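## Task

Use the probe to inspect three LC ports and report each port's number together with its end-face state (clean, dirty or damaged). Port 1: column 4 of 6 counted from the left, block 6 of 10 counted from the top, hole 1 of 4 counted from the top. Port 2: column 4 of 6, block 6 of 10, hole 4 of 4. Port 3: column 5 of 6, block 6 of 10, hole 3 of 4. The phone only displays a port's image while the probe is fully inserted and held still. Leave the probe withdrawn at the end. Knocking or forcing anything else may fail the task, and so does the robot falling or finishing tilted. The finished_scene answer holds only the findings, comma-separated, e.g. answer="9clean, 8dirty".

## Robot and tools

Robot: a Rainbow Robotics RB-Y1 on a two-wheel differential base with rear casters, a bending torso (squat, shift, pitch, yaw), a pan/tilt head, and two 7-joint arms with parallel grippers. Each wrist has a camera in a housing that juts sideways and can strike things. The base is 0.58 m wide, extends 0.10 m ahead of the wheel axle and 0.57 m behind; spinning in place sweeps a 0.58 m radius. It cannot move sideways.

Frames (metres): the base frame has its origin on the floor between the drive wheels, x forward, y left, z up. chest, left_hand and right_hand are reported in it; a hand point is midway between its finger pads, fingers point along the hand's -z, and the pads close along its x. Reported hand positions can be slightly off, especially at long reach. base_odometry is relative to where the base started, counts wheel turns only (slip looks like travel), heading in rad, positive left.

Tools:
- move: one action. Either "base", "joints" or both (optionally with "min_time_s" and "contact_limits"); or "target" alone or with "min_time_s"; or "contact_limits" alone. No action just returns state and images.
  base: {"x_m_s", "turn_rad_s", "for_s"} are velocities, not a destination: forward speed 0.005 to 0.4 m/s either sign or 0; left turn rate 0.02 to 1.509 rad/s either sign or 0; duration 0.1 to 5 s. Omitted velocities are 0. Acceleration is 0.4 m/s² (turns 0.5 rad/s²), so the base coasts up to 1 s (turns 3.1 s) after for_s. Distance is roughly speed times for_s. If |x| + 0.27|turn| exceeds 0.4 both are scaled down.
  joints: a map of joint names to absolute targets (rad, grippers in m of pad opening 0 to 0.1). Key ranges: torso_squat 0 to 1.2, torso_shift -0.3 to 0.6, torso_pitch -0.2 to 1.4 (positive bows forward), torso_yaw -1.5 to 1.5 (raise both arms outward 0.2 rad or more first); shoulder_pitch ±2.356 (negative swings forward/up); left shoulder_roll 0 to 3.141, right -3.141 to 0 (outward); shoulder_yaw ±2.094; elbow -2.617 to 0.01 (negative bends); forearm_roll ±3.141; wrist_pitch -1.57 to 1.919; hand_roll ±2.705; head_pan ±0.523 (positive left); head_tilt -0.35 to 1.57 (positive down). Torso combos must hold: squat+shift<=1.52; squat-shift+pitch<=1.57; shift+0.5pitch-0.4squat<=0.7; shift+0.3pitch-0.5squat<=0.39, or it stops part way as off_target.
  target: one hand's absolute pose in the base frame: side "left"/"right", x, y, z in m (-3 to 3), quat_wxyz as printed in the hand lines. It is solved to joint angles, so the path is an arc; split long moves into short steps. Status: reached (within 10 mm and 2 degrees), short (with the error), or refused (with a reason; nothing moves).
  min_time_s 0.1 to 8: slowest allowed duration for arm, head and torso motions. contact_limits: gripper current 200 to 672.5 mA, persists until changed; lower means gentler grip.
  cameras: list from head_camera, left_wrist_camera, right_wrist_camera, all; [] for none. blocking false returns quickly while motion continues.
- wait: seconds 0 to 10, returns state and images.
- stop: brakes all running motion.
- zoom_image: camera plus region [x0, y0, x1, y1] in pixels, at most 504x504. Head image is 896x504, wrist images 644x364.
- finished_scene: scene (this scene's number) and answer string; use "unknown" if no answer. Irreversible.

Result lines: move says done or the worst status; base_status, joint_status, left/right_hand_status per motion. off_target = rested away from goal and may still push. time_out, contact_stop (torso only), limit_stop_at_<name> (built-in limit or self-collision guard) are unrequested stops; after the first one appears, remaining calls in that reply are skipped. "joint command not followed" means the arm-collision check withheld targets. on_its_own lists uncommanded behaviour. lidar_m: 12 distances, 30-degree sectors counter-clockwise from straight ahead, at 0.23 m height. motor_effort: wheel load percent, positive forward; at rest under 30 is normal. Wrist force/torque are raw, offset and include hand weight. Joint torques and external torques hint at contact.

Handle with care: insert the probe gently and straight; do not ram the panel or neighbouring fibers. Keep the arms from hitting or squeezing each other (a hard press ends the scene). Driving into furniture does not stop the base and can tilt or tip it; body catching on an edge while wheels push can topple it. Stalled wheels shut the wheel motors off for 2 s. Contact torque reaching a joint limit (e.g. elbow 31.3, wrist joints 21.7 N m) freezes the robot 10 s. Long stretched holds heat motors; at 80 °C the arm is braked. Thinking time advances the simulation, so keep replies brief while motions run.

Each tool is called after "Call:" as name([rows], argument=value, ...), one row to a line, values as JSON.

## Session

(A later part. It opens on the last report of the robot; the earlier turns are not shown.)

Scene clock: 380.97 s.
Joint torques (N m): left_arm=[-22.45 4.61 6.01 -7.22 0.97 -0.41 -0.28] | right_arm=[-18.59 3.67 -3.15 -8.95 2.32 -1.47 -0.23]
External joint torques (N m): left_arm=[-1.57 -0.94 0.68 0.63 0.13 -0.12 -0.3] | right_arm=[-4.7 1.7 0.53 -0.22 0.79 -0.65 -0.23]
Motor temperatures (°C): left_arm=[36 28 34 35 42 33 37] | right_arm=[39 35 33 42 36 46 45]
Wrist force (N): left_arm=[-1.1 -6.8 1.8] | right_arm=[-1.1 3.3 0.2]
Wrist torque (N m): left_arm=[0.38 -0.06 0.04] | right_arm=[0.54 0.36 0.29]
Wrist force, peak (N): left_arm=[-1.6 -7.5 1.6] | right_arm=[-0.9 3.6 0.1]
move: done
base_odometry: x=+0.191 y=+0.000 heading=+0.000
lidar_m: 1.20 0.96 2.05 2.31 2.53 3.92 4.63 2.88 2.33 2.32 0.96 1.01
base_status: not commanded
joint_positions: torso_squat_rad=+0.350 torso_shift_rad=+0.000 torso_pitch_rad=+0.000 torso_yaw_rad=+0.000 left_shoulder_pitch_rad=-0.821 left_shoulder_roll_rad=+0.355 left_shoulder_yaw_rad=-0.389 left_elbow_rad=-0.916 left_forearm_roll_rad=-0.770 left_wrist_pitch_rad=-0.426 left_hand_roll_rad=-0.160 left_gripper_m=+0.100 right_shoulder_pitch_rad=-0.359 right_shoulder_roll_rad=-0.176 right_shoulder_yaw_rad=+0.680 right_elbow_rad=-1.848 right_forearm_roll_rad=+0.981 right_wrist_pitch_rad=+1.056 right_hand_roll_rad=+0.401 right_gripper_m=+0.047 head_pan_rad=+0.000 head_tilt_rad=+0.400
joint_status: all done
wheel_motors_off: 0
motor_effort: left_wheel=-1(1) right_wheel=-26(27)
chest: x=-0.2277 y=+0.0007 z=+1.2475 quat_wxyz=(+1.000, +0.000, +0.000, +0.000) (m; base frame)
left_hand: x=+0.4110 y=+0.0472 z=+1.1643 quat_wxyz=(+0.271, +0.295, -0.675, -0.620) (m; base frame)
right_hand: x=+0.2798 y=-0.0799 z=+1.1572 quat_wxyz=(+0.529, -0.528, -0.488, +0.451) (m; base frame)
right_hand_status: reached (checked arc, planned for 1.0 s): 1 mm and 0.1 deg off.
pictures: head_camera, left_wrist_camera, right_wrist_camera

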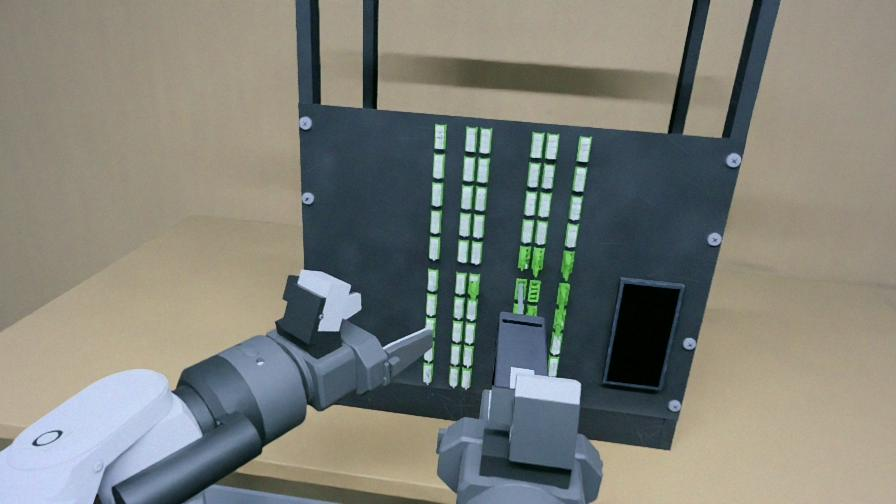

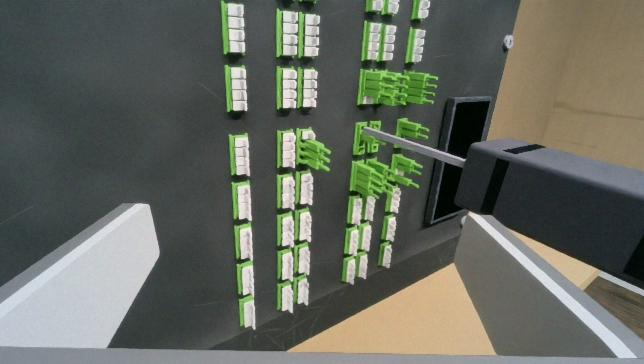

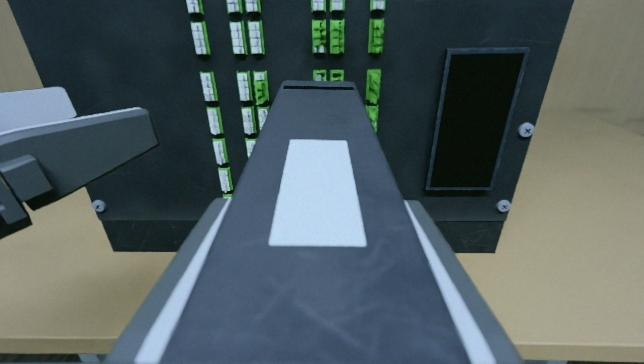

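Call:
move(target={"side":"right","x":0.2839,"y":-0.0797,"z":1.1576,"quat_wxyz":[0.5285,-0.5276,-0.4885,0.4509]}, min_time_s=1.5)

Call:
zoom_image(camera="left_wrist_camera", region=[345, 110, 405, 158])

Call:
zoom_image(camera="head_camera", region=[505, 265, 545, 305])

Call:
zoom_image(camera="right_wrist_camera", region=[300, 50, 350, 90])

Scene clock: 387.53 s.
Joint torques (N m): left_arm=[-22.35 4.33 5.62 -7.15 1 -0.39 -0.36] | right_arm=[-18.8 3.55 -5.05 -8.43 1.2 -1.51 -0.17]
External joint torques (N m): left_arm=[-1.47 -1.22 0.29 0.7 0.16 -0.11 -0.37] | right_arm=[-4.71 1.66 -1.33 0.3 -0.33 -0.69 -0.17]
Motor temperatures (°C): left_arm=[36 28 34 35 42 33 37] | right_arm=[39 35 33 42 36 46 45]
Wrist force (N): left_arm=[-1.1 -6.2 1.7] | right_arm=[-1.4 2.9 2.1]
Wrist torque (N m): left_arm=[0.29 -0.05 0.00] | right_arm=[0.32 0.49 0.30]
Wrist force, peak (N): left_arm=[-1.5 -7.4 1.6] | right_arm=[-1.5 2.7 2.3]
move: done
base_odometry: x=+0.191 y=+0.000 heading=+0.000
lidar_m: 1.19 0.96 2.05 2.31 2.54 3.92 4.64 2.89 2.33 2.31 0.97 1.00
base_status: not commanded
joint_positions: torso_squat_rad=+0.350 torso_shift_rad=+0.000 torso_pitch_rad=+0.000 torso_yaw_rad=+0.000 left_shoulder_pitch_rad=-0.821 left_shoulder_roll_rad=+0.355 left_shoulder_yaw_rad=-0.389 left_elbow_rad=-0.916 left_forearm_roll_rad=-0.770 left_wrist_pitch_rad=-0.426 left_hand_roll_rad=-0.160 left_gripper_m=+0.100 right_shoulder_pitch_rad=-0.369 right_shoulder_roll_rad=-0.175 right_shoulder_yaw_rad=+0.674 right_elbow_rad=-1.833 right_forearm_roll_rad=+0.977 right_wrist_pitch_rad=+1.050 right_hand_roll_rad=+0.397 right_gripper_m=+0.047 head_pan_rad=+0.000 head_tilt_rad=+0.400
joint_status: all done
wheel_motors_off: 0
motor_effort: left_wheel=-1(1) right_wheel=-25(27)
chest: x=-0.2278 y=+0.0007 z=+1.2475 quat_wxyz=(+1.000, +0.000, +0.000, +0.000) (m; base frame)
left_hand: x=+0.4110 y=+0.0472 z=+1.1643 quat_wxyz=(+0.271, +0.295, -0.675, -0.620) (m; base frame)
right_hand: x=+0.2836 y=-0.0799 z=+1.1572 quat_wxyz=(+0.529, -0.528, -0.488, +0.451) (m; base frame)
right_hand_status: reached (checked arc, planned for 1.5 s): 1 mm and 0.1 deg off.
pictures: head_camera, left_wrist_camera, right_wrist_camera

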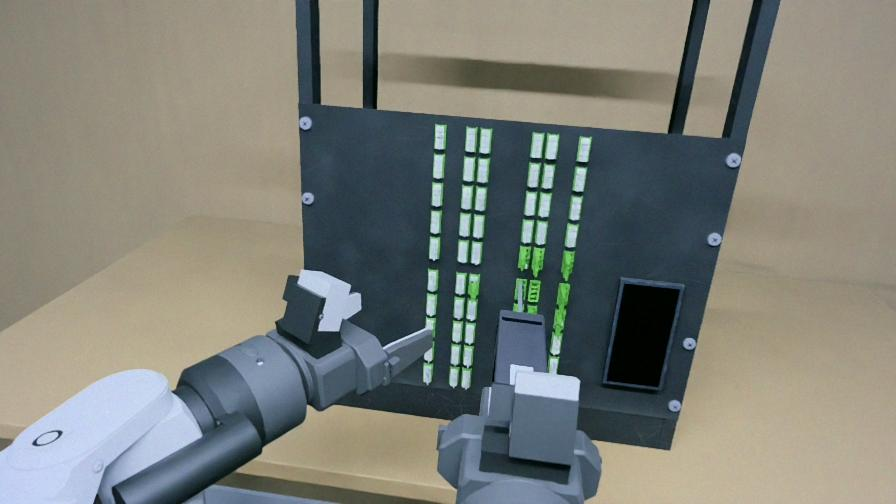

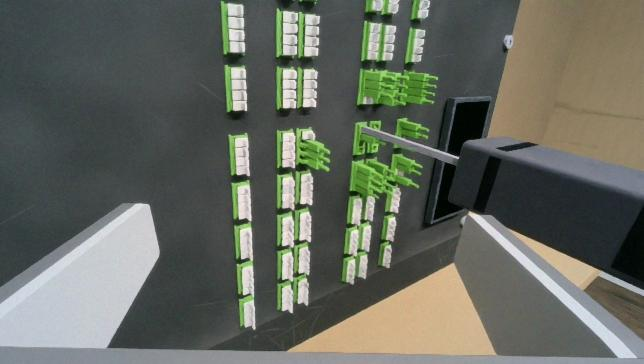

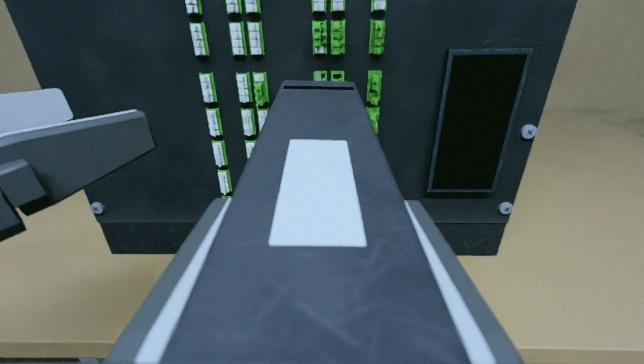

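Scaled by 8.400 from the camera's 644x364 image, which has a finer 920x520 frame.

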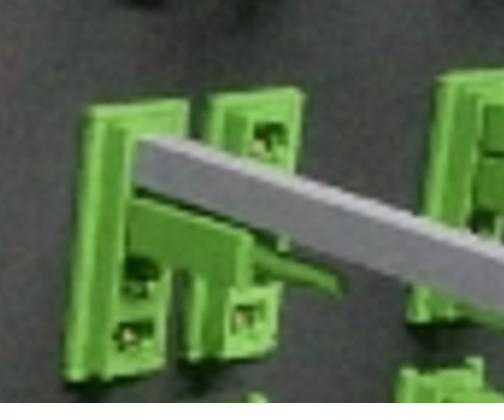

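Scaled by 12.600 from the camera's 896x504 image, which has a finer 1280x720 frame.

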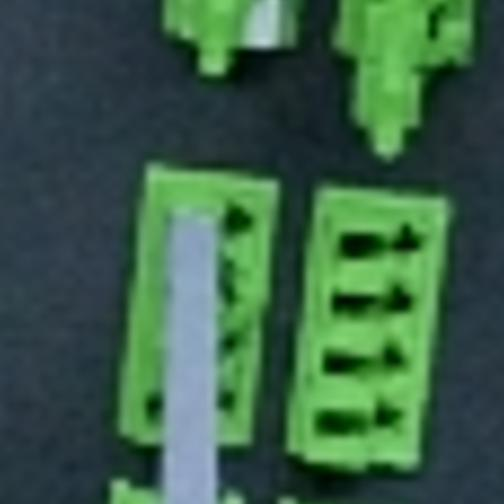

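Scaled by 10.080 from the camera's 644x364 image, which has a finer 1265x715 frame.

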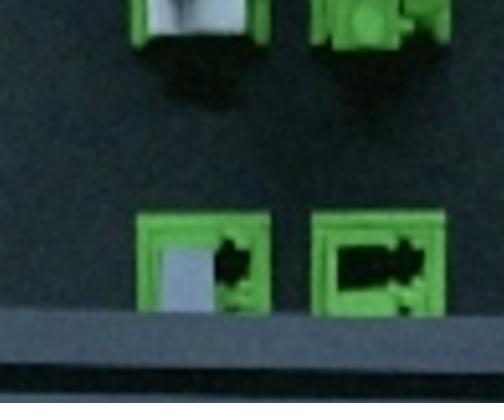

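Call:
move(target={"side":"right","x":0.2859,"y":-0.0799,"z":1.1576,"quat_wxyz":[0.5285,-0.5276,-0.4885,0.4509]}, min_time_s=1.5)

Call:
zoom_image(camera="left_wrist_camera", region=[345, 110, 405, 158])

Call:
zoom_image(camera="right_wrist_camera", region=[300, 50, 350, 90])

Scene clock: 395.83 s.
Joint torques (N m): left_arm=[-22.62 4.69 5.88 -7.14 1.08 -0.5 -0.37] | right_arm=[-19.93 3.06 -6.27 -7.61 0.94 -2.04 -0.31]
External joint torques (N m): left_arm=[-1.75 -0.86 0.55 0.71 0.24 -0.22 -0.38] | right_arm=[-5.73 1.22 -2.53 1.12 -0.58 -1.23 -0.3]
Motor temperatures (°C): left_arm=[36 28 34 35 42 33 37] | right_arm=[39 35 33 41 36 46 45]
Wrist force (N): left_arm=[-1.3 -7.3 1.4] | right_arm=[-2.5 2.5 10.8]
Wrist torque (N m): left_arm=[0.43 -0.11 0.01] | right_arm=[0.32 0.79 0.35]
Wrist force, peak (N): left_arm=[-1.7 -7.5 2.1] | right_arm=[-2.6 2.5 11.1]
move: done
base_odometry: x=+0.191 y=+0.000 heading=+0.000
lidar_m: 1.20 0.96 2.05 2.31 2.54 3.93 4.64 2.88 2.34 2.31 0.97 1.00
base_status: not commanded
joint_positions: torso_squat_rad=+0.350 torso_shift_rad=+0.000 torso_pitch_rad=+0.000 torso_yaw_rad=+0.000 left_shoulder_pitch_rad=-0.821 left_shoulder_roll_rad=+0.355 left_shoulder_yaw_rad=-0.389 left_elbow_rad=-0.916 left_forearm_roll_rad=-0.770 left_wrist_pitch_rad=-0.426 left_hand_roll_rad=-0.160 left_gripper_m=+0.100 right_shoulder_pitch_rad=-0.374 right_shoulder_roll_rad=-0.174 right_shoulder_yaw_rad=+0.671 right_elbow_rad=-1.826 right_forearm_roll_rad=+0.975 right_wrist_pitch_rad=+1.047 right_hand_roll_rad=+0.394 right_gripper_m=+0.047 head_pan_rad=+0.000 head_tilt_rad=+0.400
joint_status: all done
wheel_motors_off: 0
motor_effort: left_wheel=-1(1) right_wheel=-26(27)
chest: x=-0.2279 y=+0.0007 z=+1.2475 quat_wxyz=(+1.000, +0.000, +0.000, +0.000) (m; base frame)
left_hand: x=+0.4109 y=+0.0472 z=+1.1645 quat_wxyz=(+0.271, +0.295, -0.675, -0.620) (m; base frame)
right_hand: x=+0.2855 y=-0.0800 z=+1.1571 quat_wxyz=(+0.529, -0.528, -0.488, +0.451) (m; base frame)
right_hand_status: reached (checked arc, planned for 1.5 s): 1 mm and 0.1 deg off.
pictures: head_camera, left_wrist_camera, right_wrist_camera

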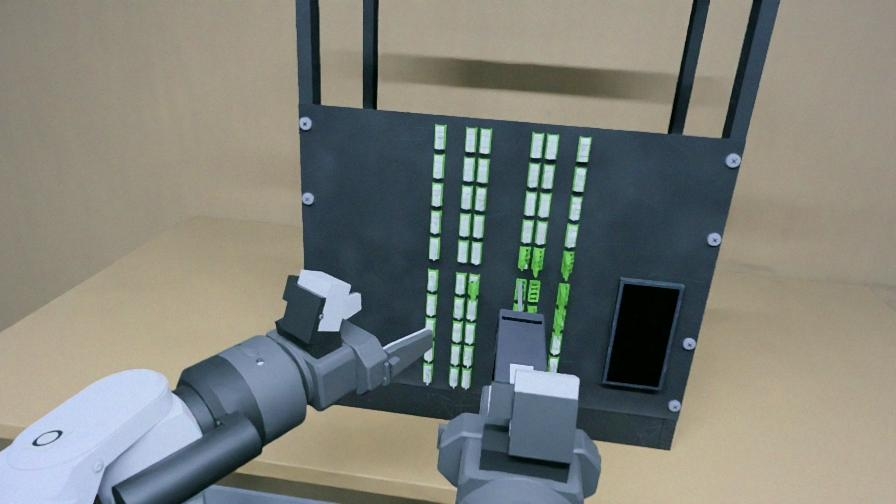

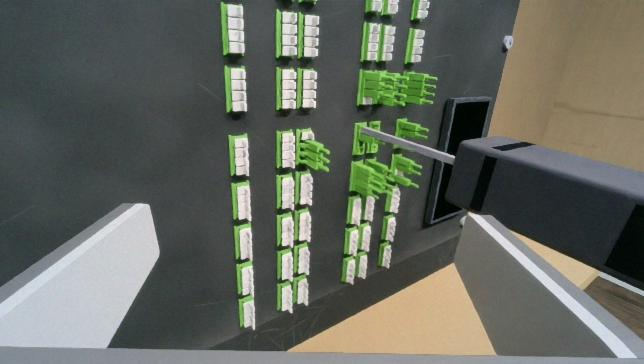

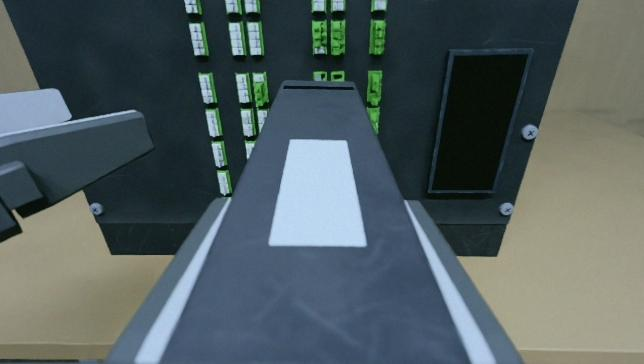

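Scaled by 8.400 from the camera's 644x364 image, which has a finer 920x520 frame.

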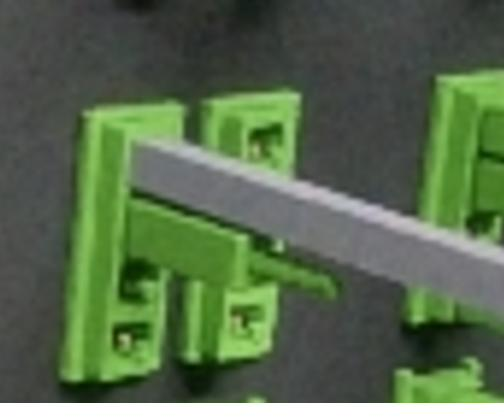

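Scaled by 10.080 from the camera's 644x364 image, which has a finer 1265x715 frame.

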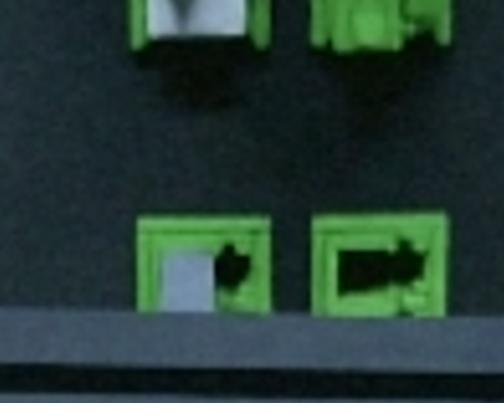

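Call:
move(target={"side":"right","x":0.2829,"y":-0.0800,"z":1.1575,"quat_wxyz":[0.5285,-0.5276,-0.4885,0.4509]}, min_time_s=0.7, cameras=[])

Call:
move(target={"side":"right","x":0.2860,"y":-0.0803,"z":1.1576,"quat_wxyz":[0.5285,-0.5276,-0.4885,0.4509]}, min_time_s=1.2)

Call:
zoom_image(camera="left_wrist_camera", region=[345, 110, 405, 158])

Call:
zoom_image(camera="right_wrist_camera", region=[310, 65, 350, 85])

Call:
zoom_image(camera="head_camera", region=[505, 265, 545, 305])

Scene clock: 404.67 s.
Joint torques (N m): left_arm=[-22.56 4.74 5.78 -7.26 1.05 -0.45 -0.26] | right_arm=[-14.56 1.25 -3.14 -10.77 2.32 -0.76 0.24]
External joint torques (N m): left_arm=[-1.69 -0.82 0.45 0.59 0.2 -0.17 -0.28] | right_arm=[-0.49 -0.64 0.57 -2.03 0.79 0.05 0.24]
Motor temperatures (°C): left_arm=[36 28 34 35 42 33 37] | right_arm=[39 35 33 41 36 46 45]
Wrist force (N): left_arm=[-1.5 -6.7 1.2] | right_arm=[-1.2 2.8 -0.4]
Wrist torque (N m): left_arm=[0.39 -0.13 0.05] | right_arm=[0.53 0.39 0.28]
Wrist force, peak (N): left_arm=[-1.4 -7.5 2.0] | right_arm=[-2.6 2.9 11.0]
move: done
base_odometry: x=+0.191 y=+0.000 heading=+0.000
lidar_m: 1.20 0.96 2.05 2.31 2.53 3.93 4.63 2.88 2.33 2.31 0.97 1.01
base_status: not commanded
joint_positions: torso_squat_rad=+0.350 torso_shift_rad=+0.000 torso_pitch_rad=+0.000 torso_yaw_rad=+0.000 left_shoulder_pitch_rad=-0.821 left_shoulder_roll_rad=+0.355 left_shoulder_yaw_rad=-0.389 left_elbow_rad=-0.916 left_forearm_roll_rad=-0.770 left_wrist_pitch_rad=-0.426 left_hand_roll_rad=-0.160 left_gripper_m=+0.100 right_shoulder_pitch_rad=-0.368 right_shoulder_roll_rad=-0.175 right_shoulder_yaw_rad=+0.674 right_elbow_rad=-1.836 right_forearm_roll_rad=+0.978 right_wrist_pitch_rad=+1.050 right_hand_roll_rad=+0.397 right_gripper_m=+0.047 head_pan_rad=+0.000 head_tilt_rad=+0.400
joint_status: all done
wheel_motors_off: 0
motor_effort: left_wheel=-1(1) right_wheel=-26(26)
chest: x=-0.2279 y=+0.0007 z=+1.2475 quat_wxyz=(+1.000, +0.000, +0.000, +0.000) (m; base frame)
left_hand: x=+0.4109 y=+0.0472 z=+1.1644 quat_wxyz=(+0.271, +0.295, -0.675, -0.620) (m; base frame)
right_hand: x=+0.2831 y=-0.0800 z=+1.1574 quat_wxyz=(+0.529, -0.528, -0.488, +0.451) (m; base frame)
right_hand_status: reached (checked arc, planned for 0.7 s): 0 mm and 0.0 deg off.
pictures: none
No camera images: "cameras" was empty.

Scene clock: 406.20 s.
Joint torques (N m): left_arm=[-22.7 4.65 6.05 -7.4 1.08 -0.38 -0.37] | right_arm=[-19.98 2.76 -6.63 -7.5 1.11 -1.68 -0.36]
External joint torques (N m): left_arm=[-1.83 -0.91 0.73 0.45 0.23 -0.09 -0.38] | right_arm=[-5.78 0.93 -2.88 1.23 -0.41 -0.87 -0.35]
Motor temperatures (°C): left_arm=[36 28 34 35 42 33 37] | right_arm=[39 35 33 41 36 46 45]
Wrist force (N): left_arm=[-1.2 -7.0 2.0] | right_arm=[-2.2 2.1 11.5]
Wrist torque (N m): left_arm=[0.39 -0.10 0.01] | right_arm=[0.33 0.66 0.38]
Wrist force, peak (N): left_arm=[-0.9 -7.5 1.5] | right_arm=[-1.8 2.9 12.1]
move: done
base_odometry: x=+0.191 y=+0.000 heading=+0.000
lidar_m: 1.20 0.97 2.04 2.31 2.52 3.92 4.64 2.88 2.33 2.31 0.97 1.01
base_status: not commanded
joint_positions: torso_squat_rad=+0.350 torso_shift_rad=+0.000 torso_pitch_rad=+0.000 torso_yaw_rad=+0.000 left_shoulder_pitch_rad=-0.821 left_shoulder_roll_rad=+0.355 left_shoulder_yaw_rad=-0.389 left_elbow_rad=-0.916 left_forearm_roll_rad=-0.770 left_wrist_pitch_rad=-0.426 left_hand_roll_rad=-0.160 left_gripper_m=+0.100 right_shoulder_pitch_rad=-0.374 right_shoulder_roll_rad=-0.175 right_shoulder_yaw_rad=+0.670 right_elbow_rad=-1.826 right_forearm_roll_rad=+0.974 right_wrist_pitch_rad=+1.046 right_hand_roll_rad=+0.394 right_gripper_m=+0.047 head_pan_rad=+0.000 head_tilt_rad=+0.400
joint_status: all done
wheel_motors_off: 0
motor_effort: left_wheel=-1(1) right_wheel=-24(28)
chest: x=-0.2280 y=+0.0007 z=+1.2475 quat_wxyz=(+1.000, +0.000, +0.000, +0.000) (m; base frame)
left_hand: x=+0.4108 y=+0.0472 z=+1.1645 quat_wxyz=(+0.271, +0.295, -0.675, -0.620) (m; base frame)
right_hand: x=+0.2856 y=-0.0803 z=+1.1571 quat_wxyz=(+0.529, -0.528, -0.488, +0.451) (m; base frame)
right_hand_status: reached (checked arc, planned for 1.2 s): 1 mm and 0.1 deg off.
pictures: head_camera, left_wrist_camera, right_wrist_camera

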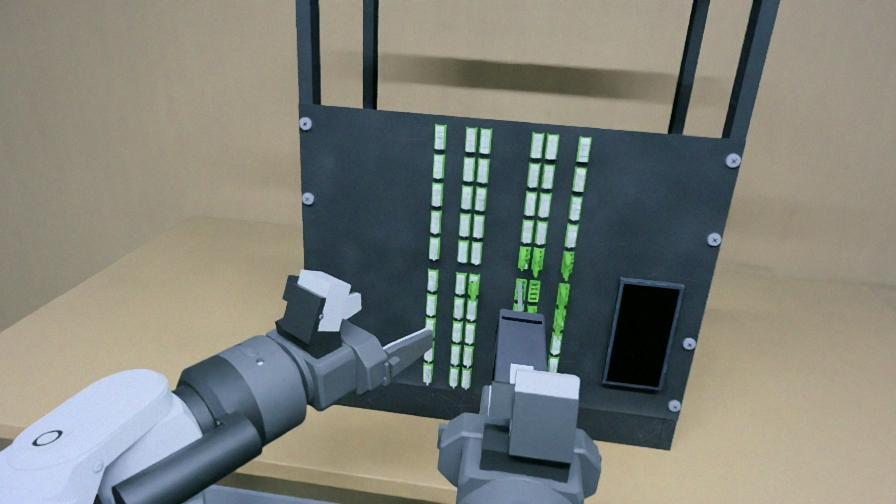

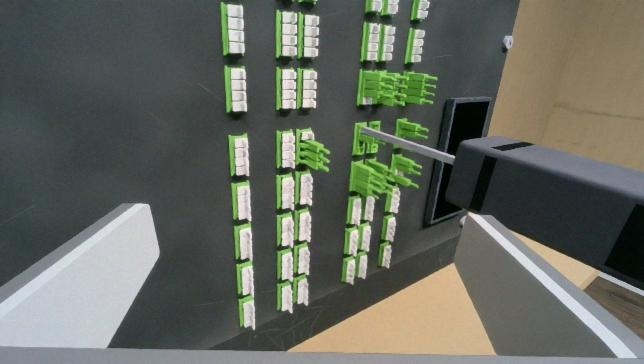

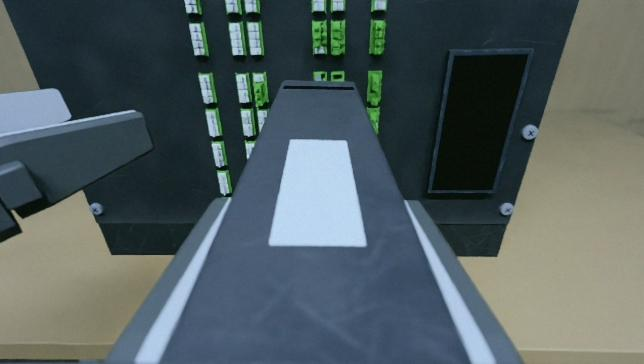

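Scaled by 8.400 from the camera's 644x364 image, which has a finer 920x520 frame.

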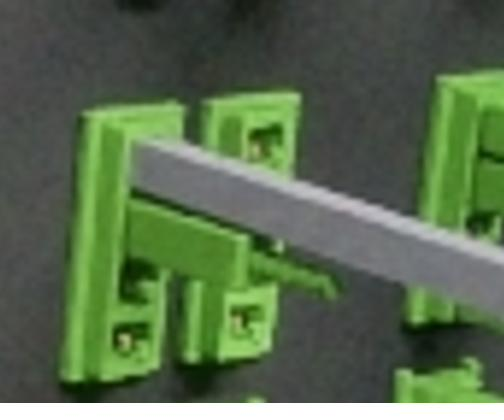

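Scaled by 12.600 from the camera's 644x364 image, which has a finer 1265x715 frame.

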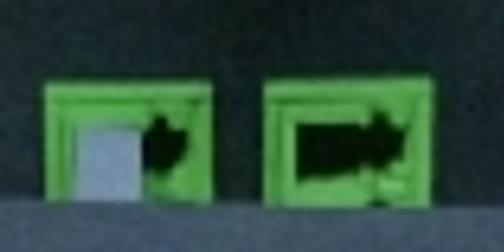

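Scaled by 12.600 from the camera's 896x504 image, which has a finer 1280x720 frame.

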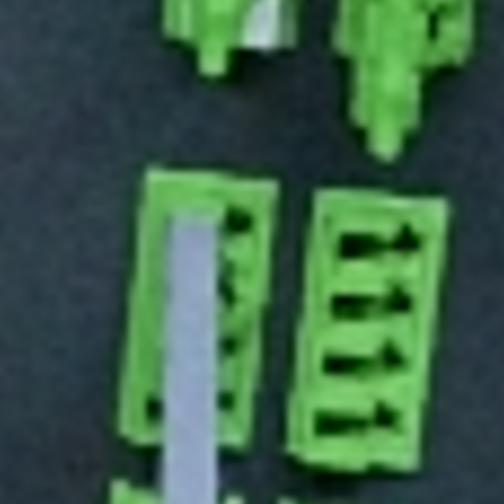

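Call:
move(target={"side":"right","x":0.2832,"y":-0.0802,"z":1.1578,"quat_wxyz":[0.5285,-0.5276,-0.4885,0.4509]}, min_time_s=0.7, cameras=[])

Call:
move(target={"side":"right","x":0.2864,"y":-0.0806,"z":1.1580,"quat_wxyz":[0.5285,-0.5276,-0.4885,0.4509]}, min_time_s=1.2, cameras=["right_wrist_camera","left_wrist_camera"])

Call:
zoom_image(camera="right_wrist_camera", region=[310, 65, 350, 85])

Call:
zoom_image(camera="left_wrist_camera", region=[345, 110, 405, 158])

Scene clock: 416.33 s.
Joint torques (N m): left_arm=[-22.41 4.7 5.61 -7.19 1.06 -0.5 -0.28] | right_arm=[-14.59 0.76 -3.35 -11.01 2.46 -0.68 0.23]
External joint torques (N m): left_arm=[-1.54 -0.86 0.28 0.66 0.22 -0.21 -0.3] | right_arm=[-0.51 -1.11 0.37 -2.28 0.93 0.13 0.24]
Motor temperatures (°C): left_arm=[36 28 34 35 42 33 37] | right_arm=[39 35 33 41 36 46 45]
Wrist force (N): left_arm=[-1.3 -7.0 1.5] | right_arm=[-0.9 3.1 -0.8]
Wrist torque (N m): left_arm=[0.43 -0.06 0.05] | right_arm=[0.67 0.27 0.31]
Wrist force, peak (N): left_arm=[-1.4 -7.1 2.2] | right_arm=[-2.0 2.8 12.0]
move: done
base_odometry: x=+0.191 y=+0.000 heading=+0.000
lidar_m: 1.19 0.96 2.05 2.31 2.53 3.92 4.64 2.88 2.33 2.31 0.97 1.01
base_status: not commanded
joint_positions: torso_squat_rad=+0.350 torso_shift_rad=+0.000 torso_pitch_rad=+0.000 torso_yaw_rad=+0.000 left_shoulder_pitch_rad=-0.821 left_shoulder_roll_rad=+0.355 left_shoulder_yaw_rad=-0.389 left_elbow_rad=-0.916 left_forearm_roll_rad=-0.770 left_wrist_pitch_rad=-0.426 left_hand_roll_rad=-0.160 left_gripper_m=+0.100 right_shoulder_pitch_rad=-0.369 right_shoulder_roll_rad=-0.176 right_shoulder_yaw_rad=+0.673 right_elbow_rad=-1.836 right_forearm_roll_rad=+0.976 right_wrist_pitch_rad=+1.050 right_hand_roll_rad=+0.397 right_gripper_m=+0.047 head_pan_rad=+0.000 head_tilt_rad=+0.400
joint_status: all done
wheel_motors_off: 0
motor_effort: left_wheel=-1(1) right_wheel=-24(27)
chest: x=-0.2279 y=+0.0007 z=+1.2475 quat_wxyz=(+1.000, +0.000, +0.000, +0.000) (m; base frame)
left_hand: x=+0.4109 y=+0.0472 z=+1.1644 quat_wxyz=(+0.271, +0.295, -0.675, -0.620) (m; base frame)
right_hand: x=+0.2834 y=-0.0802 z=+1.1576 quat_wxyz=(+0.529, -0.528, -0.488, +0.451) (m; base frame)
right_hand_status: reached (checked arc, planned for 0.7 s): 0 mm and 0.0 deg off.
pictures: none
No camera images: "cameras" was empty.

Scene clock: 417.87 s.
Joint torques (N m): left_arm=[-22.46 4.45 5.83 -7.19 1.17 -0.44 -0.39] | right_arm=[-20.79 1.66 -7.64 -7.55 1.37 -1.78 -0.33]
External joint torques (N m): left_arm=[-1.59 -1.11 0.5 0.66 0.33 -0.16 -0.4] | right_arm=[-6.57 -0.15 -3.88 1.19 -0.16 -0.97 -0.33]
Motor temperatures (°C): left_arm=[36 28 34 35 42 33 37] | right_arm=[39 35 33 41 36 46 45]
Wrist force (N): left_arm=[-1.4 -6.6 1.8] | right_arm=[-1.9 2.8 13.9]
Wrist torque (N m): left_arm=[0.36 -0.11 0.00] | right_arm=[0.48 0.61 0.38]
Wrist force, peak (N): left_arm=[-1.1 -7.3 1.5] | right_arm=[-1.8 3.4 15.0]
move: done
base_odometry: x=+0.191 y=+0.000 heading=+0.000
lidar_m: 1.19 0.97 2.05 2.31 2.54 3.93 4.64 2.87 2.33 2.31 0.97 1.00
base_status: not commanded
joint_positions: torso_squat_rad=+0.350 torso_shift_rad=+0.000 torso_pitch_rad=+0.000 torso_yaw_rad=+0.000 left_shoulder_pitch_rad=-0.821 left_shoulder_roll_rad=+0.355 left_shoulder_yaw_rad=-0.389 left_elbow_rad=-0.916 left_forearm_roll_rad=-0.770 left_wrist_pitch_rad=-0.426 left_hand_roll_rad=-0.160 left_gripper_m=+0.100 right_shoulder_pitch_rad=-0.375 right_shoulder_roll_rad=-0.176 right_shoulder_yaw_rad=+0.669 right_elbow_rad=-1.826 right_forearm_roll_rad=+0.972 right_wrist_pitch_rad=+1.046 right_hand_roll_rad=+0.395 right_gripper_m=+0.047 head_pan_rad=+0.000 head_tilt_rad=+0.400
joint_status: all done
wheel_motors_off: 0
motor_effort: left_wheel=-1(1) right_wheel=-26(27)
chest: x=-0.2280 y=+0.0007 z=+1.2475 quat_wxyz=(+1.000, +0.000, +0.000, +0.000) (m; base frame)
left_hand: x=+0.4108 y=+0.0472 z=+1.1645 quat_wxyz=(+0.271, +0.295, -0.675, -0.620) (m; base frame)
right_hand: x=+0.2859 y=-0.0805 z=+1.1574 quat_wxyz=(+0.529, -0.527, -0.488, +0.451) (m; base frame)
right_hand_status: reached (checked arc, planned for 1.2 s): 1 mm and 0.1 deg off.
pictures: left_wrist_camera, right_wrist_camera

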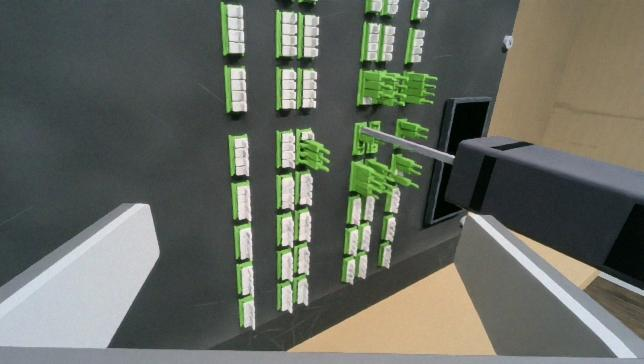

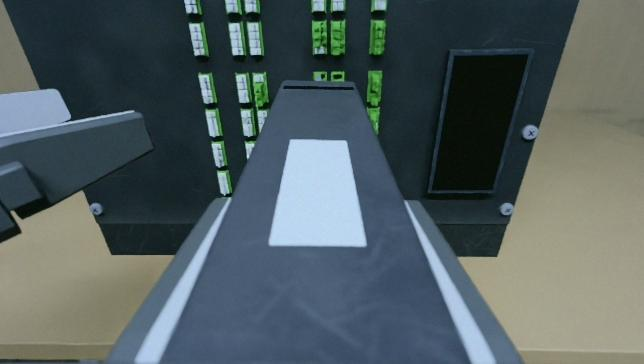

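Scaled by 12.600 from the camera's 644x364 image, which has a finer 1265x715 frame.

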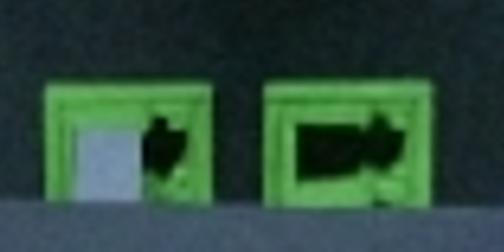

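Scaled by 8.400 from the camera's 644x364 image, which has a finer 920x520 frame.

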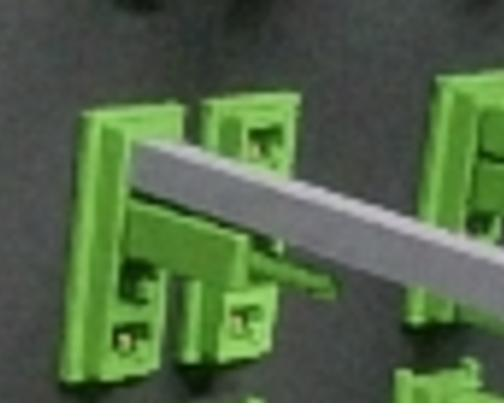

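Call:
move(target={"side":"right","x":0.2884,"y":-0.0808,"z":1.1580,"quat_wxyz":[0.5285,-0.5276,-0.4885,0.4509]}, min_time_s=1.2)

Call:
zoom_image(camera="right_wrist_camera", region=[310, 65, 350, 85])

Call:
zoom_image(camera="left_wrist_camera", region=[345, 110, 405, 158])

Scene clock: 428.97 s.
Joint torques (N m): left_arm=[-22.55 4.74 5.92 -7.29 1.09 -0.54 -0.43] | right_arm=[-23.09 1.44 -9.54 -6.11 0.99 -2.6 -0.43]
External joint torques (N m): left_arm=[-1.67 -0.82 0.59 0.56 0.25 -0.26 -0.44] | right_arm=[-8.77 -0.33 -5.77 2.63 -0.53 -1.8 -0.43]
Motor temperatures (°C): left_arm=[36 28 34 35 42 33 37] | right_arm=[39 35 33 41 36 46 45]
Wrist force (N): left_arm=[-1.3 -7.2 1.6] | right_arm=[-3.5 3.4 30.0]
Wrist torque (N m): left_arm=[0.44 -0.08 0.05] | right_arm=[0.49 1.05 0.48]
Wrist force, peak (N): left_arm=[-1.1 -7.4 1.6] | right_arm=[-3.4 3.3 30.2]
move: done
base_odometry: x=+0.191 y=+0.000 heading=+0.000
lidar_m: 1.20 0.96 2.05 2.31 2.53 3.92 4.64 2.88 2.33 2.31 0.97 1.01
base_status: not commanded
joint_positions: torso_squat_rad=+0.350 torso_shift_rad=+0.000 torso_pitch_rad=+0.000 torso_yaw_rad=+0.000 left_shoulder_pitch_rad=-0.821 left_shoulder_roll_rad=+0.355 left_shoulder_yaw_rad=-0.389 left_elbow_rad=-0.916 left_forearm_roll_rad=-0.770 left_wrist_pitch_rad=-0.426 left_hand_roll_rad=-0.160 left_gripper_m=+0.100 right_shoulder_pitch_rad=-0.380 right_shoulder_roll_rad=-0.175 right_shoulder_yaw_rad=+0.666 right_elbow_rad=-1.818 right_forearm_roll_rad=+0.970 right_wrist_pitch_rad=+1.042 right_hand_roll_rad=+0.393 right_gripper_m=+0.047 head_pan_rad=+0.000 head_tilt_rad=+0.400
joint_status: all done
wheel_motors_off: 0
motor_effort: left_wheel=-1(1) right_wheel=-24(27)
chest: x=-0.2283 y=+0.0007 z=+1.2475 quat_wxyz=(+1.000, +0.000, +0.000, +0.000) (m; base frame)
left_hand: x=+0.4105 y=+0.0472 z=+1.1647 quat_wxyz=(+0.271, +0.295, -0.675, -0.620) (m; base frame)
right_hand: x=+0.2876 y=-0.0806 z=+1.1573 quat_wxyz=(+0.529, -0.527, -0.488, +0.451) (m; base frame)
right_hand_status: reached (checked arc, planned for 1.2 s): 1 mm and 0.1 deg off.
pictures: head_camera, left_wrist_camera, right_wrist_camera

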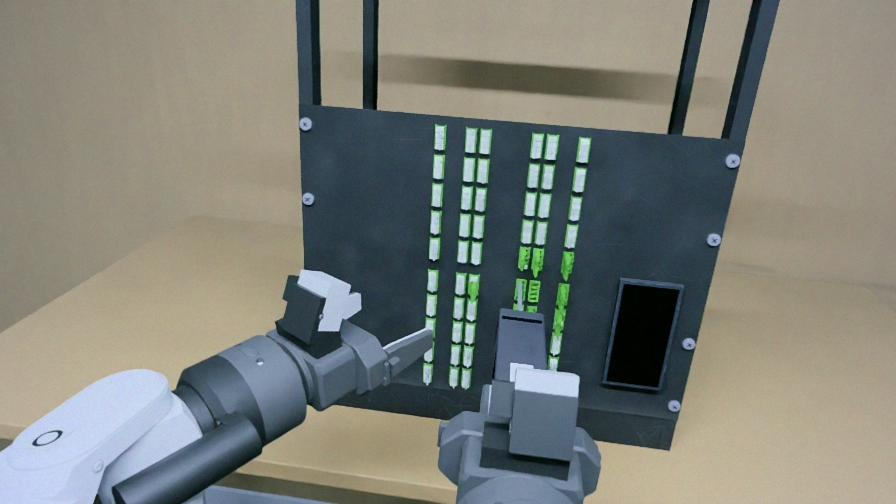

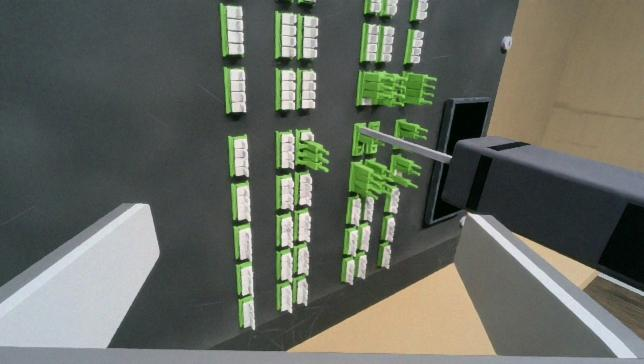

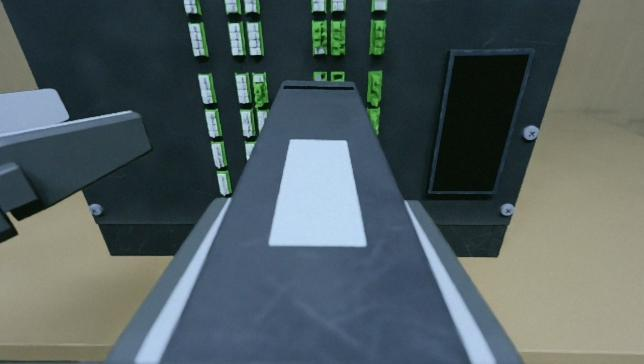

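Scaled by 12.600 from the camera's 644x364 image, which has a finer 1265x715 frame.

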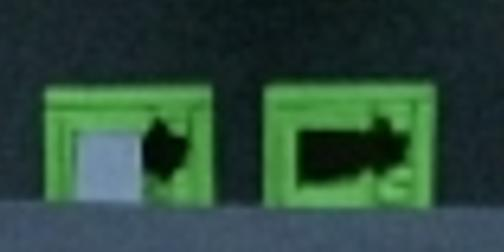

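Scaled by 8.400 from the camera's 644x364 image, which has a finer 920x520 frame.

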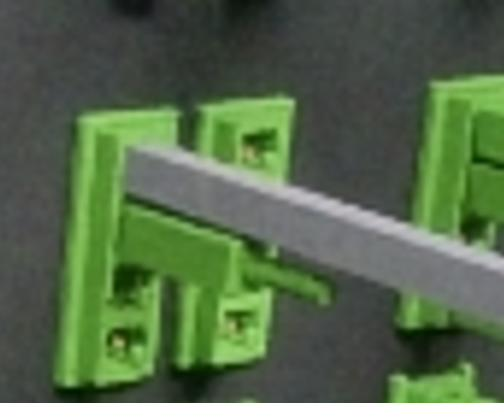

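Call:
move(target={"side":"right","x":0.2830,"y":-0.0804,"z":1.1572,"quat_wxyz":[0.5285,-0.5276,-0.4885,0.4509]}, min_time_s=0.7, cameras=[])

Call:
move(target={"side":"right","x":0.2868,"y":-0.0808,"z":1.1573,"quat_wxyz":[0.5285,-0.5276,-0.4885,0.4509]}, min_time_s=1.2, cameras=[])

Call:
move(target={"side":"right","x":0.2830,"y":-0.0806,"z":1.1569,"quat_wxyz":[0.5285,-0.5276,-0.4885,0.4509]}, min_time_s=0.7, cameras=[])

Call:
move(target={"side":"right","x":0.2868,"y":-0.0810,"z":1.1570,"quat_wxyz":[0.5285,-0.5276,-0.4885,0.4509]}, min_time_s=1.2)

Call:
zoom_image(camera="right_wrist_camera", region=[310, 65, 350, 85])

Call:
zoom_image(camera="left_wrist_camera", region=[345, 110, 405, 158])

Scene clock: 458.97 s.
Joint torques (N m): left_arm=[-22.6 4.47 6.13 -7.23 1.06 -0.43 -0.3] | right_arm=[-13.09 1.92 -2.66 -10.44 1.96 -0.12 0.2]
External joint torques (N m): left_arm=[-1.73 -1.09 0.8 0.62 0.22 -0.15 -0.32] | right_arm=[1 0.06 1.05 -1.69 0.43 0.7 0.21]
Motor temperatures (°C): left_arm=[36 28 34 35 42 33 37] | right_arm=[40 35 33 41 36 46 45]
Wrist force (N): left_arm=[-1.2 -7.4 1.4] | right_arm=[0.0 2.7 -2.8]
Wrist torque (N m): left_arm=[0.45 -0.06 0.04] | right_arm=[0.26 0.20 0.32]
Wrist force, peak (N): left_arm=[-2.0 -7.2 1.6] | right_arm=[-3.5 3.1 30.3]
move: done
base_odometry: x=+0.191 y=+0.000 heading=+0.000
lidar_m: 1.20 0.96 2.05 2.31 2.53 3.94 4.64 2.89 2.34 2.31 0.96 1.01
base_status: not commanded
joint_positions: torso_squat_rad=+0.350 torso_shift_rad=+0.000 torso_pitch_rad=+0.000 torso_yaw_rad=+0.000 left_shoulder_pitch_rad=-0.821 left_shoulder_roll_rad=+0.355 left_shoulder_yaw_rad=-0.389 left_elbow_rad=-0.916 left_forearm_roll_rad=-0.770 left_wrist_pitch_rad=-0.426 left_hand_roll_rad=-0.160 left_gripper_m=+0.100 right_shoulder_pitch_rad=-0.368 right_shoulder_roll_rad=-0.176 right_shoulder_yaw_rad=+0.673 right_elbow_rad=-1.834 right_forearm_roll_rad=+0.977 right_wrist_pitch_rad=+1.048 right_hand_roll_rad=+0.395 right_gripper_m=+0.047 head_pan_rad=+0.000 head_tilt_rad=+0.400
joint_status: all done
wheel_motors_off: 0
motor_effort: left_wheel=-2(2) right_wheel=-27(28)
chest: x=-0.2277 y=+0.0007 z=+1.2475 quat_wxyz=(+1.000, +0.000, +0.000, +0.000) (m; base frame)
left_hand: x=+0.4111 y=+0.0472 z=+1.1643 quat_wxyz=(+0.271, +0.295, -0.675, -0.620) (m; base frame)
right_hand: x=+0.2838 y=-0.0804 z=+1.1570 quat_wxyz=(+0.529, -0.528, -0.488, +0.451) (m; base frame)
right_hand_status: reached (checked arc, planned for 0.7 s): 1 mm and 0.0 deg off.
pictures: none
No camera images: "cameras" was empty.

Scene clock: 460.50 s.
Joint torques (N m): left_arm=[-22.42 4.57 6.05 -7.32 1.01 -0.45 -0.42] | right_arm=[-20.16 1.97 -7.85 -6.98 1.01 -1.61 -0.34]
External joint torques (N m): left_arm=[-1.54 -0.99 0.72 0.53 0.16 -0.17 -0.44] | right_arm=[-5.94 0.17 -4.09 1.76 -0.52 -0.8 -0.33]
Motor temperatures (°C): left_arm=[36 28 34 35 42 33 37] | right_arm=[40 35 33 41 36 46 45]
Wrist force (N): left_arm=[-1.5 -6.5 1.3] | right_arm=[-1.4 2.7 16.2]
Wrist torque (N m): left_arm=[0.34 -0.11 0.01] | right_arm=[0.30 0.60 0.40]
Wrist force, peak (N): left_arm=[-1.0 -7.6 1.8] | right_arm=[-1.7 2.8 16.3]
move: done
base_odometry: x=+0.191 y=+0.000 heading=+0.000
lidar_m: 1.20 0.96 2.05 2.31 2.53 3.92 4.64 2.88 2.33 2.31 0.97 1.01
base_status: not commanded
joint_positions: torso_squat_rad=+0.350 torso_shift_rad=+0.000 torso_pitch_rad=+0.000 torso_yaw_rad=+0.000 left_shoulder_pitch_rad=-0.821 left_shoulder_roll_rad=+0.355 left_shoulder_yaw_rad=-0.389 left_elbow_rad=-0.916 left_forearm_roll_rad=-0.770 left_wrist_pitch_rad=-0.426 left_hand_roll_rad=-0.160 left_gripper_m=+0.100 right_shoulder_pitch_rad=-0.375 right_shoulder_roll_rad=-0.176 right_shoulder_yaw_rad=+0.669 right_elbow_rad=-1.824 right_forearm_roll_rad=+0.974 right_wrist_pitch_rad=+1.044 right_hand_roll_rad=+0.393 right_gripper_m=+0.047 head_pan_rad=+0.000 head_tilt_rad=+0.400
joint_status: all done
wheel_motors_off: 0
motor_effort: left_wheel=-2(2) right_wheel=-27(28)
chest: x=-0.2280 y=+0.0007 z=+1.2475 quat_wxyz=(+1.000, +0.000, +0.000, +0.000) (m; base frame)
left_hand: x=+0.4108 y=+0.0472 z=+1.1645 quat_wxyz=(+0.271, +0.295, -0.675, -0.620) (m; base frame)
right_hand: x=+0.2861 y=-0.0806 z=+1.1569 quat_wxyz=(+0.529, -0.527, -0.489, +0.451) (m; base frame)
right_hand_status: reached (checked arc, planned for 1.2 s): 1 mm and 0.0 deg off.
pictures: none
No camera images: "cameras" was empty.

Scene clock: 461.53 s.
Joint torques (N m): left_arm=[-22.55 4.44 6.03 -7.23 1.1 -0.42 -0.41] | right_arm=[-13.39 1.07 -3.28 -10.11 1.98 -0.03 0.23]
External joint torques (N m): left_arm=[-1.67 -1.11 0.7 0.62 0.25 -0.14 -0.42] | right_arm=[0.68 -0.8 0.46 -1.37 0.46 0.77 0.23]
Motor temperatures (°C): left_arm=[36 28 34 35 42 33 37] | right_arm=[39 35 33 41 36 46 45]
Wrist force (N): left_arm=[-1.2 -7.1 1.3] | right_arm=[-0.3 1.8 -0.2]
Wrist torque (N m): left_arm=[0.43 -0.11 0.04] | right_arm=[0.28 0.15 0.29]
Wrist force, peak (N): left_arm=[-1.2 -7.4 1.9] | right_arm=[1.2 2.4 -17.1]
move: done
base_odometry: x=+0.191 y=+0.000 heading=+0.000
lidar_m: 1.20 0.96 2.05 2.31 2.54 3.92 4.64 2.88 2.33 2.31 0.96 1.01
base_status: not commanded
joint_positions: torso_squat_rad=+0.350 torso_shift_rad=+0.000 torso_pitch_rad=+0.000 torso_yaw_rad=+0.000 left_shoulder_pitch_rad=-0.821 left_shoulder_roll_rad=+0.355 left_shoulder_yaw_rad=-0.389 left_elbow_rad=-0.916 left_forearm_roll_rad=-0.770 left_wrist_pitch_rad=-0.426 left_hand_roll_rad=-0.160 left_gripper_m=+0.100 right_shoulder_pitch_rad=-0.367 right_shoulder_roll_rad=-0.177 right_shoulder_yaw_rad=+0.674 right_elbow_rad=-1.835 right_forearm_roll_rad=+0.978 right_wrist_pitch_rad=+1.048 right_hand_roll_rad=+0.395 right_gripper_m=+0.047 head_pan_rad=+0.000 head_tilt_rad=+0.400
joint_status: all done
wheel_motors_off: 0
motor_effort: left_wheel=-2(2) right_wheel=-27(27)
chest: x=-0.2278 y=+0.0007 z=+1.2475 quat_wxyz=(+1.000, +0.000, +0.000, +0.000) (m; base frame)
left_hand: x=+0.4110 y=+0.0472 z=+1.1644 quat_wxyz=(+0.271, +0.295, -0.675, -0.620) (m; base frame)
right_hand: x=+0.2833 y=-0.0805 z=+1.1569 quat_wxyz=(+0.529, -0.528, -0.489, +0.451) (m; base frame)
right_hand_status: reached (checked arc, planned for 0.7 s): 0 mm and 0.0 deg off.
pictures: none
No camera images: "cameras" was empty.

Scene clock: 463.07 s.
Joint torques (N m): left_arm=[-22.36 4.83 5.87 -7.12 1 -0.42 -0.39] | right_arm=[-19.88 1.82 -7.82 -6.53 0.9 -1.34 -0.31]
External joint torques (N m): left_arm=[-1.48 -0.72 0.54 0.73 0.16 -0.13 -0.4] | right_arm=[-5.65 0.03 -4.06 2.21 -0.62 -0.53 -0.3]
Motor temperatures (°C): left_arm=[36 28 34 35 42 33 37] | right_arm=[39 35 33 41 36 46 45]
Wrist force (N): left_arm=[-0.9 -6.8 1.3] | right_arm=[-1.6 1.0 16.4]
Wrist torque (N m): left_arm=[0.40 -0.07 0.03] | right_arm=[0.18 0.53 0.39]
Wrist force, peak (N): left_arm=[-1.5 -7.0 2.0] | right_arm=[-1.5 2.0 16.9]
move: done
base_odometry: x=+0.191 y=+0.000 heading=+0.000
lidar_m: 1.20 0.96 2.05 2.31 2.54 3.92 4.64 2.89 2.32 2.31 0.97 1.01
base_status: not commanded
joint_positions: torso_squat_rad=+0.350 torso_shift_rad=+0.000 torso_pitch_rad=+0.000 torso_yaw_rad=+0.000 left_shoulder_pitch_rad=-0.821 left_shoulder_roll_rad=+0.355 left_shoulder_yaw_rad=-0.389 left_elbow_rad=-0.916 left_forearm_roll_rad=-0.770 left_wrist_pitch_rad=-0.426 left_hand_roll_rad=-0.160 left_gripper_m=+0.100 right_shoulder_pitch_rad=-0.374 right_shoulder_roll_rad=-0.177 right_shoulder_yaw_rad=+0.669 right_elbow_rad=-1.823 right_forearm_roll_rad=+0.974 right_wrist_pitch_rad=+1.043 right_hand_roll_rad=+0.391 right_gripper_m=+0.047 head_pan_rad=+0.000 head_tilt_rad=+0.400
joint_status: all done
wheel_motors_off: 0
motor_effort: left_wheel=-2(2) right_wheel=-25(27)
chest: x=-0.2281 y=+0.0007 z=+1.2475 quat_wxyz=(+1.000, +0.000, +0.000, +0.000) (m; base frame)
left_hand: x=+0.4108 y=+0.0472 z=+1.1645 quat_wxyz=(+0.271, +0.295, -0.675, -0.620) (m; base frame)
right_hand: x=+0.2862 y=-0.0808 z=+1.1567 quat_wxyz=(+0.529, -0.527, -0.489, +0.451) (m; base frame)
right_hand_status: reached (checked arc, planned for 1.2 s): 1 mm and 0.0 deg off.
pictures: head_camera, left_wrist_camera, right_wrist_camera

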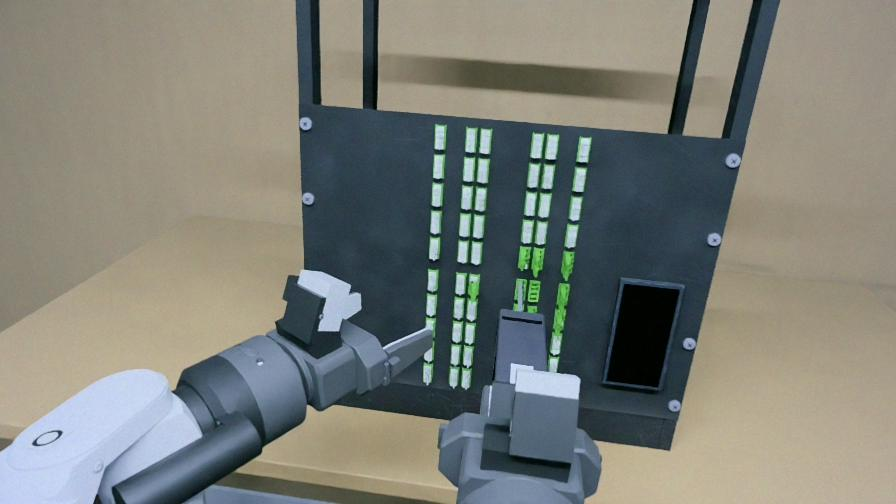

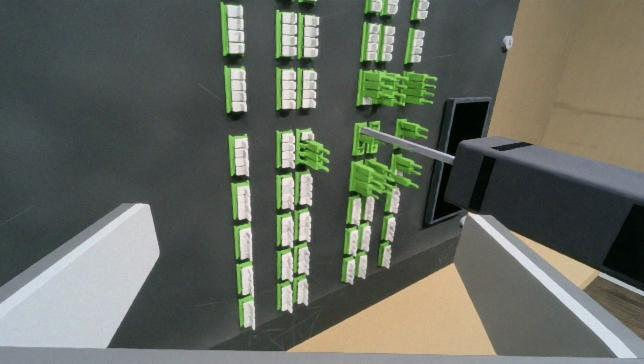

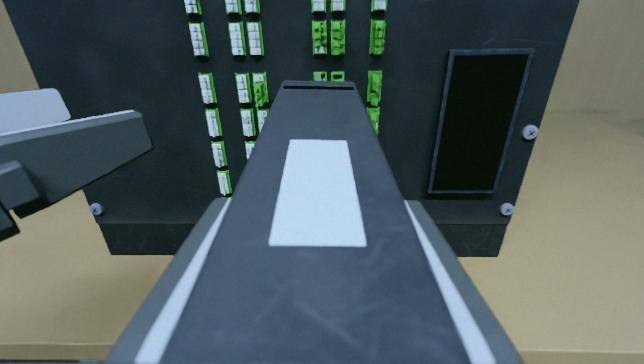

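Scaled by 12.600 from the camera's 644x364 image, which has a finer 1265x715 frame.

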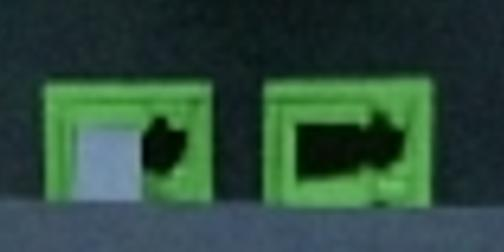

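Scaled by 8.400 from the camera's 644x364 image, which has a finer 920x520 frame.

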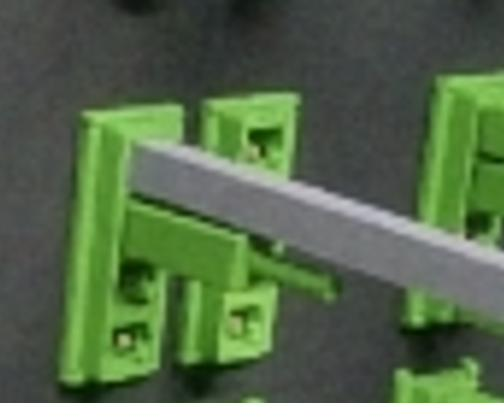

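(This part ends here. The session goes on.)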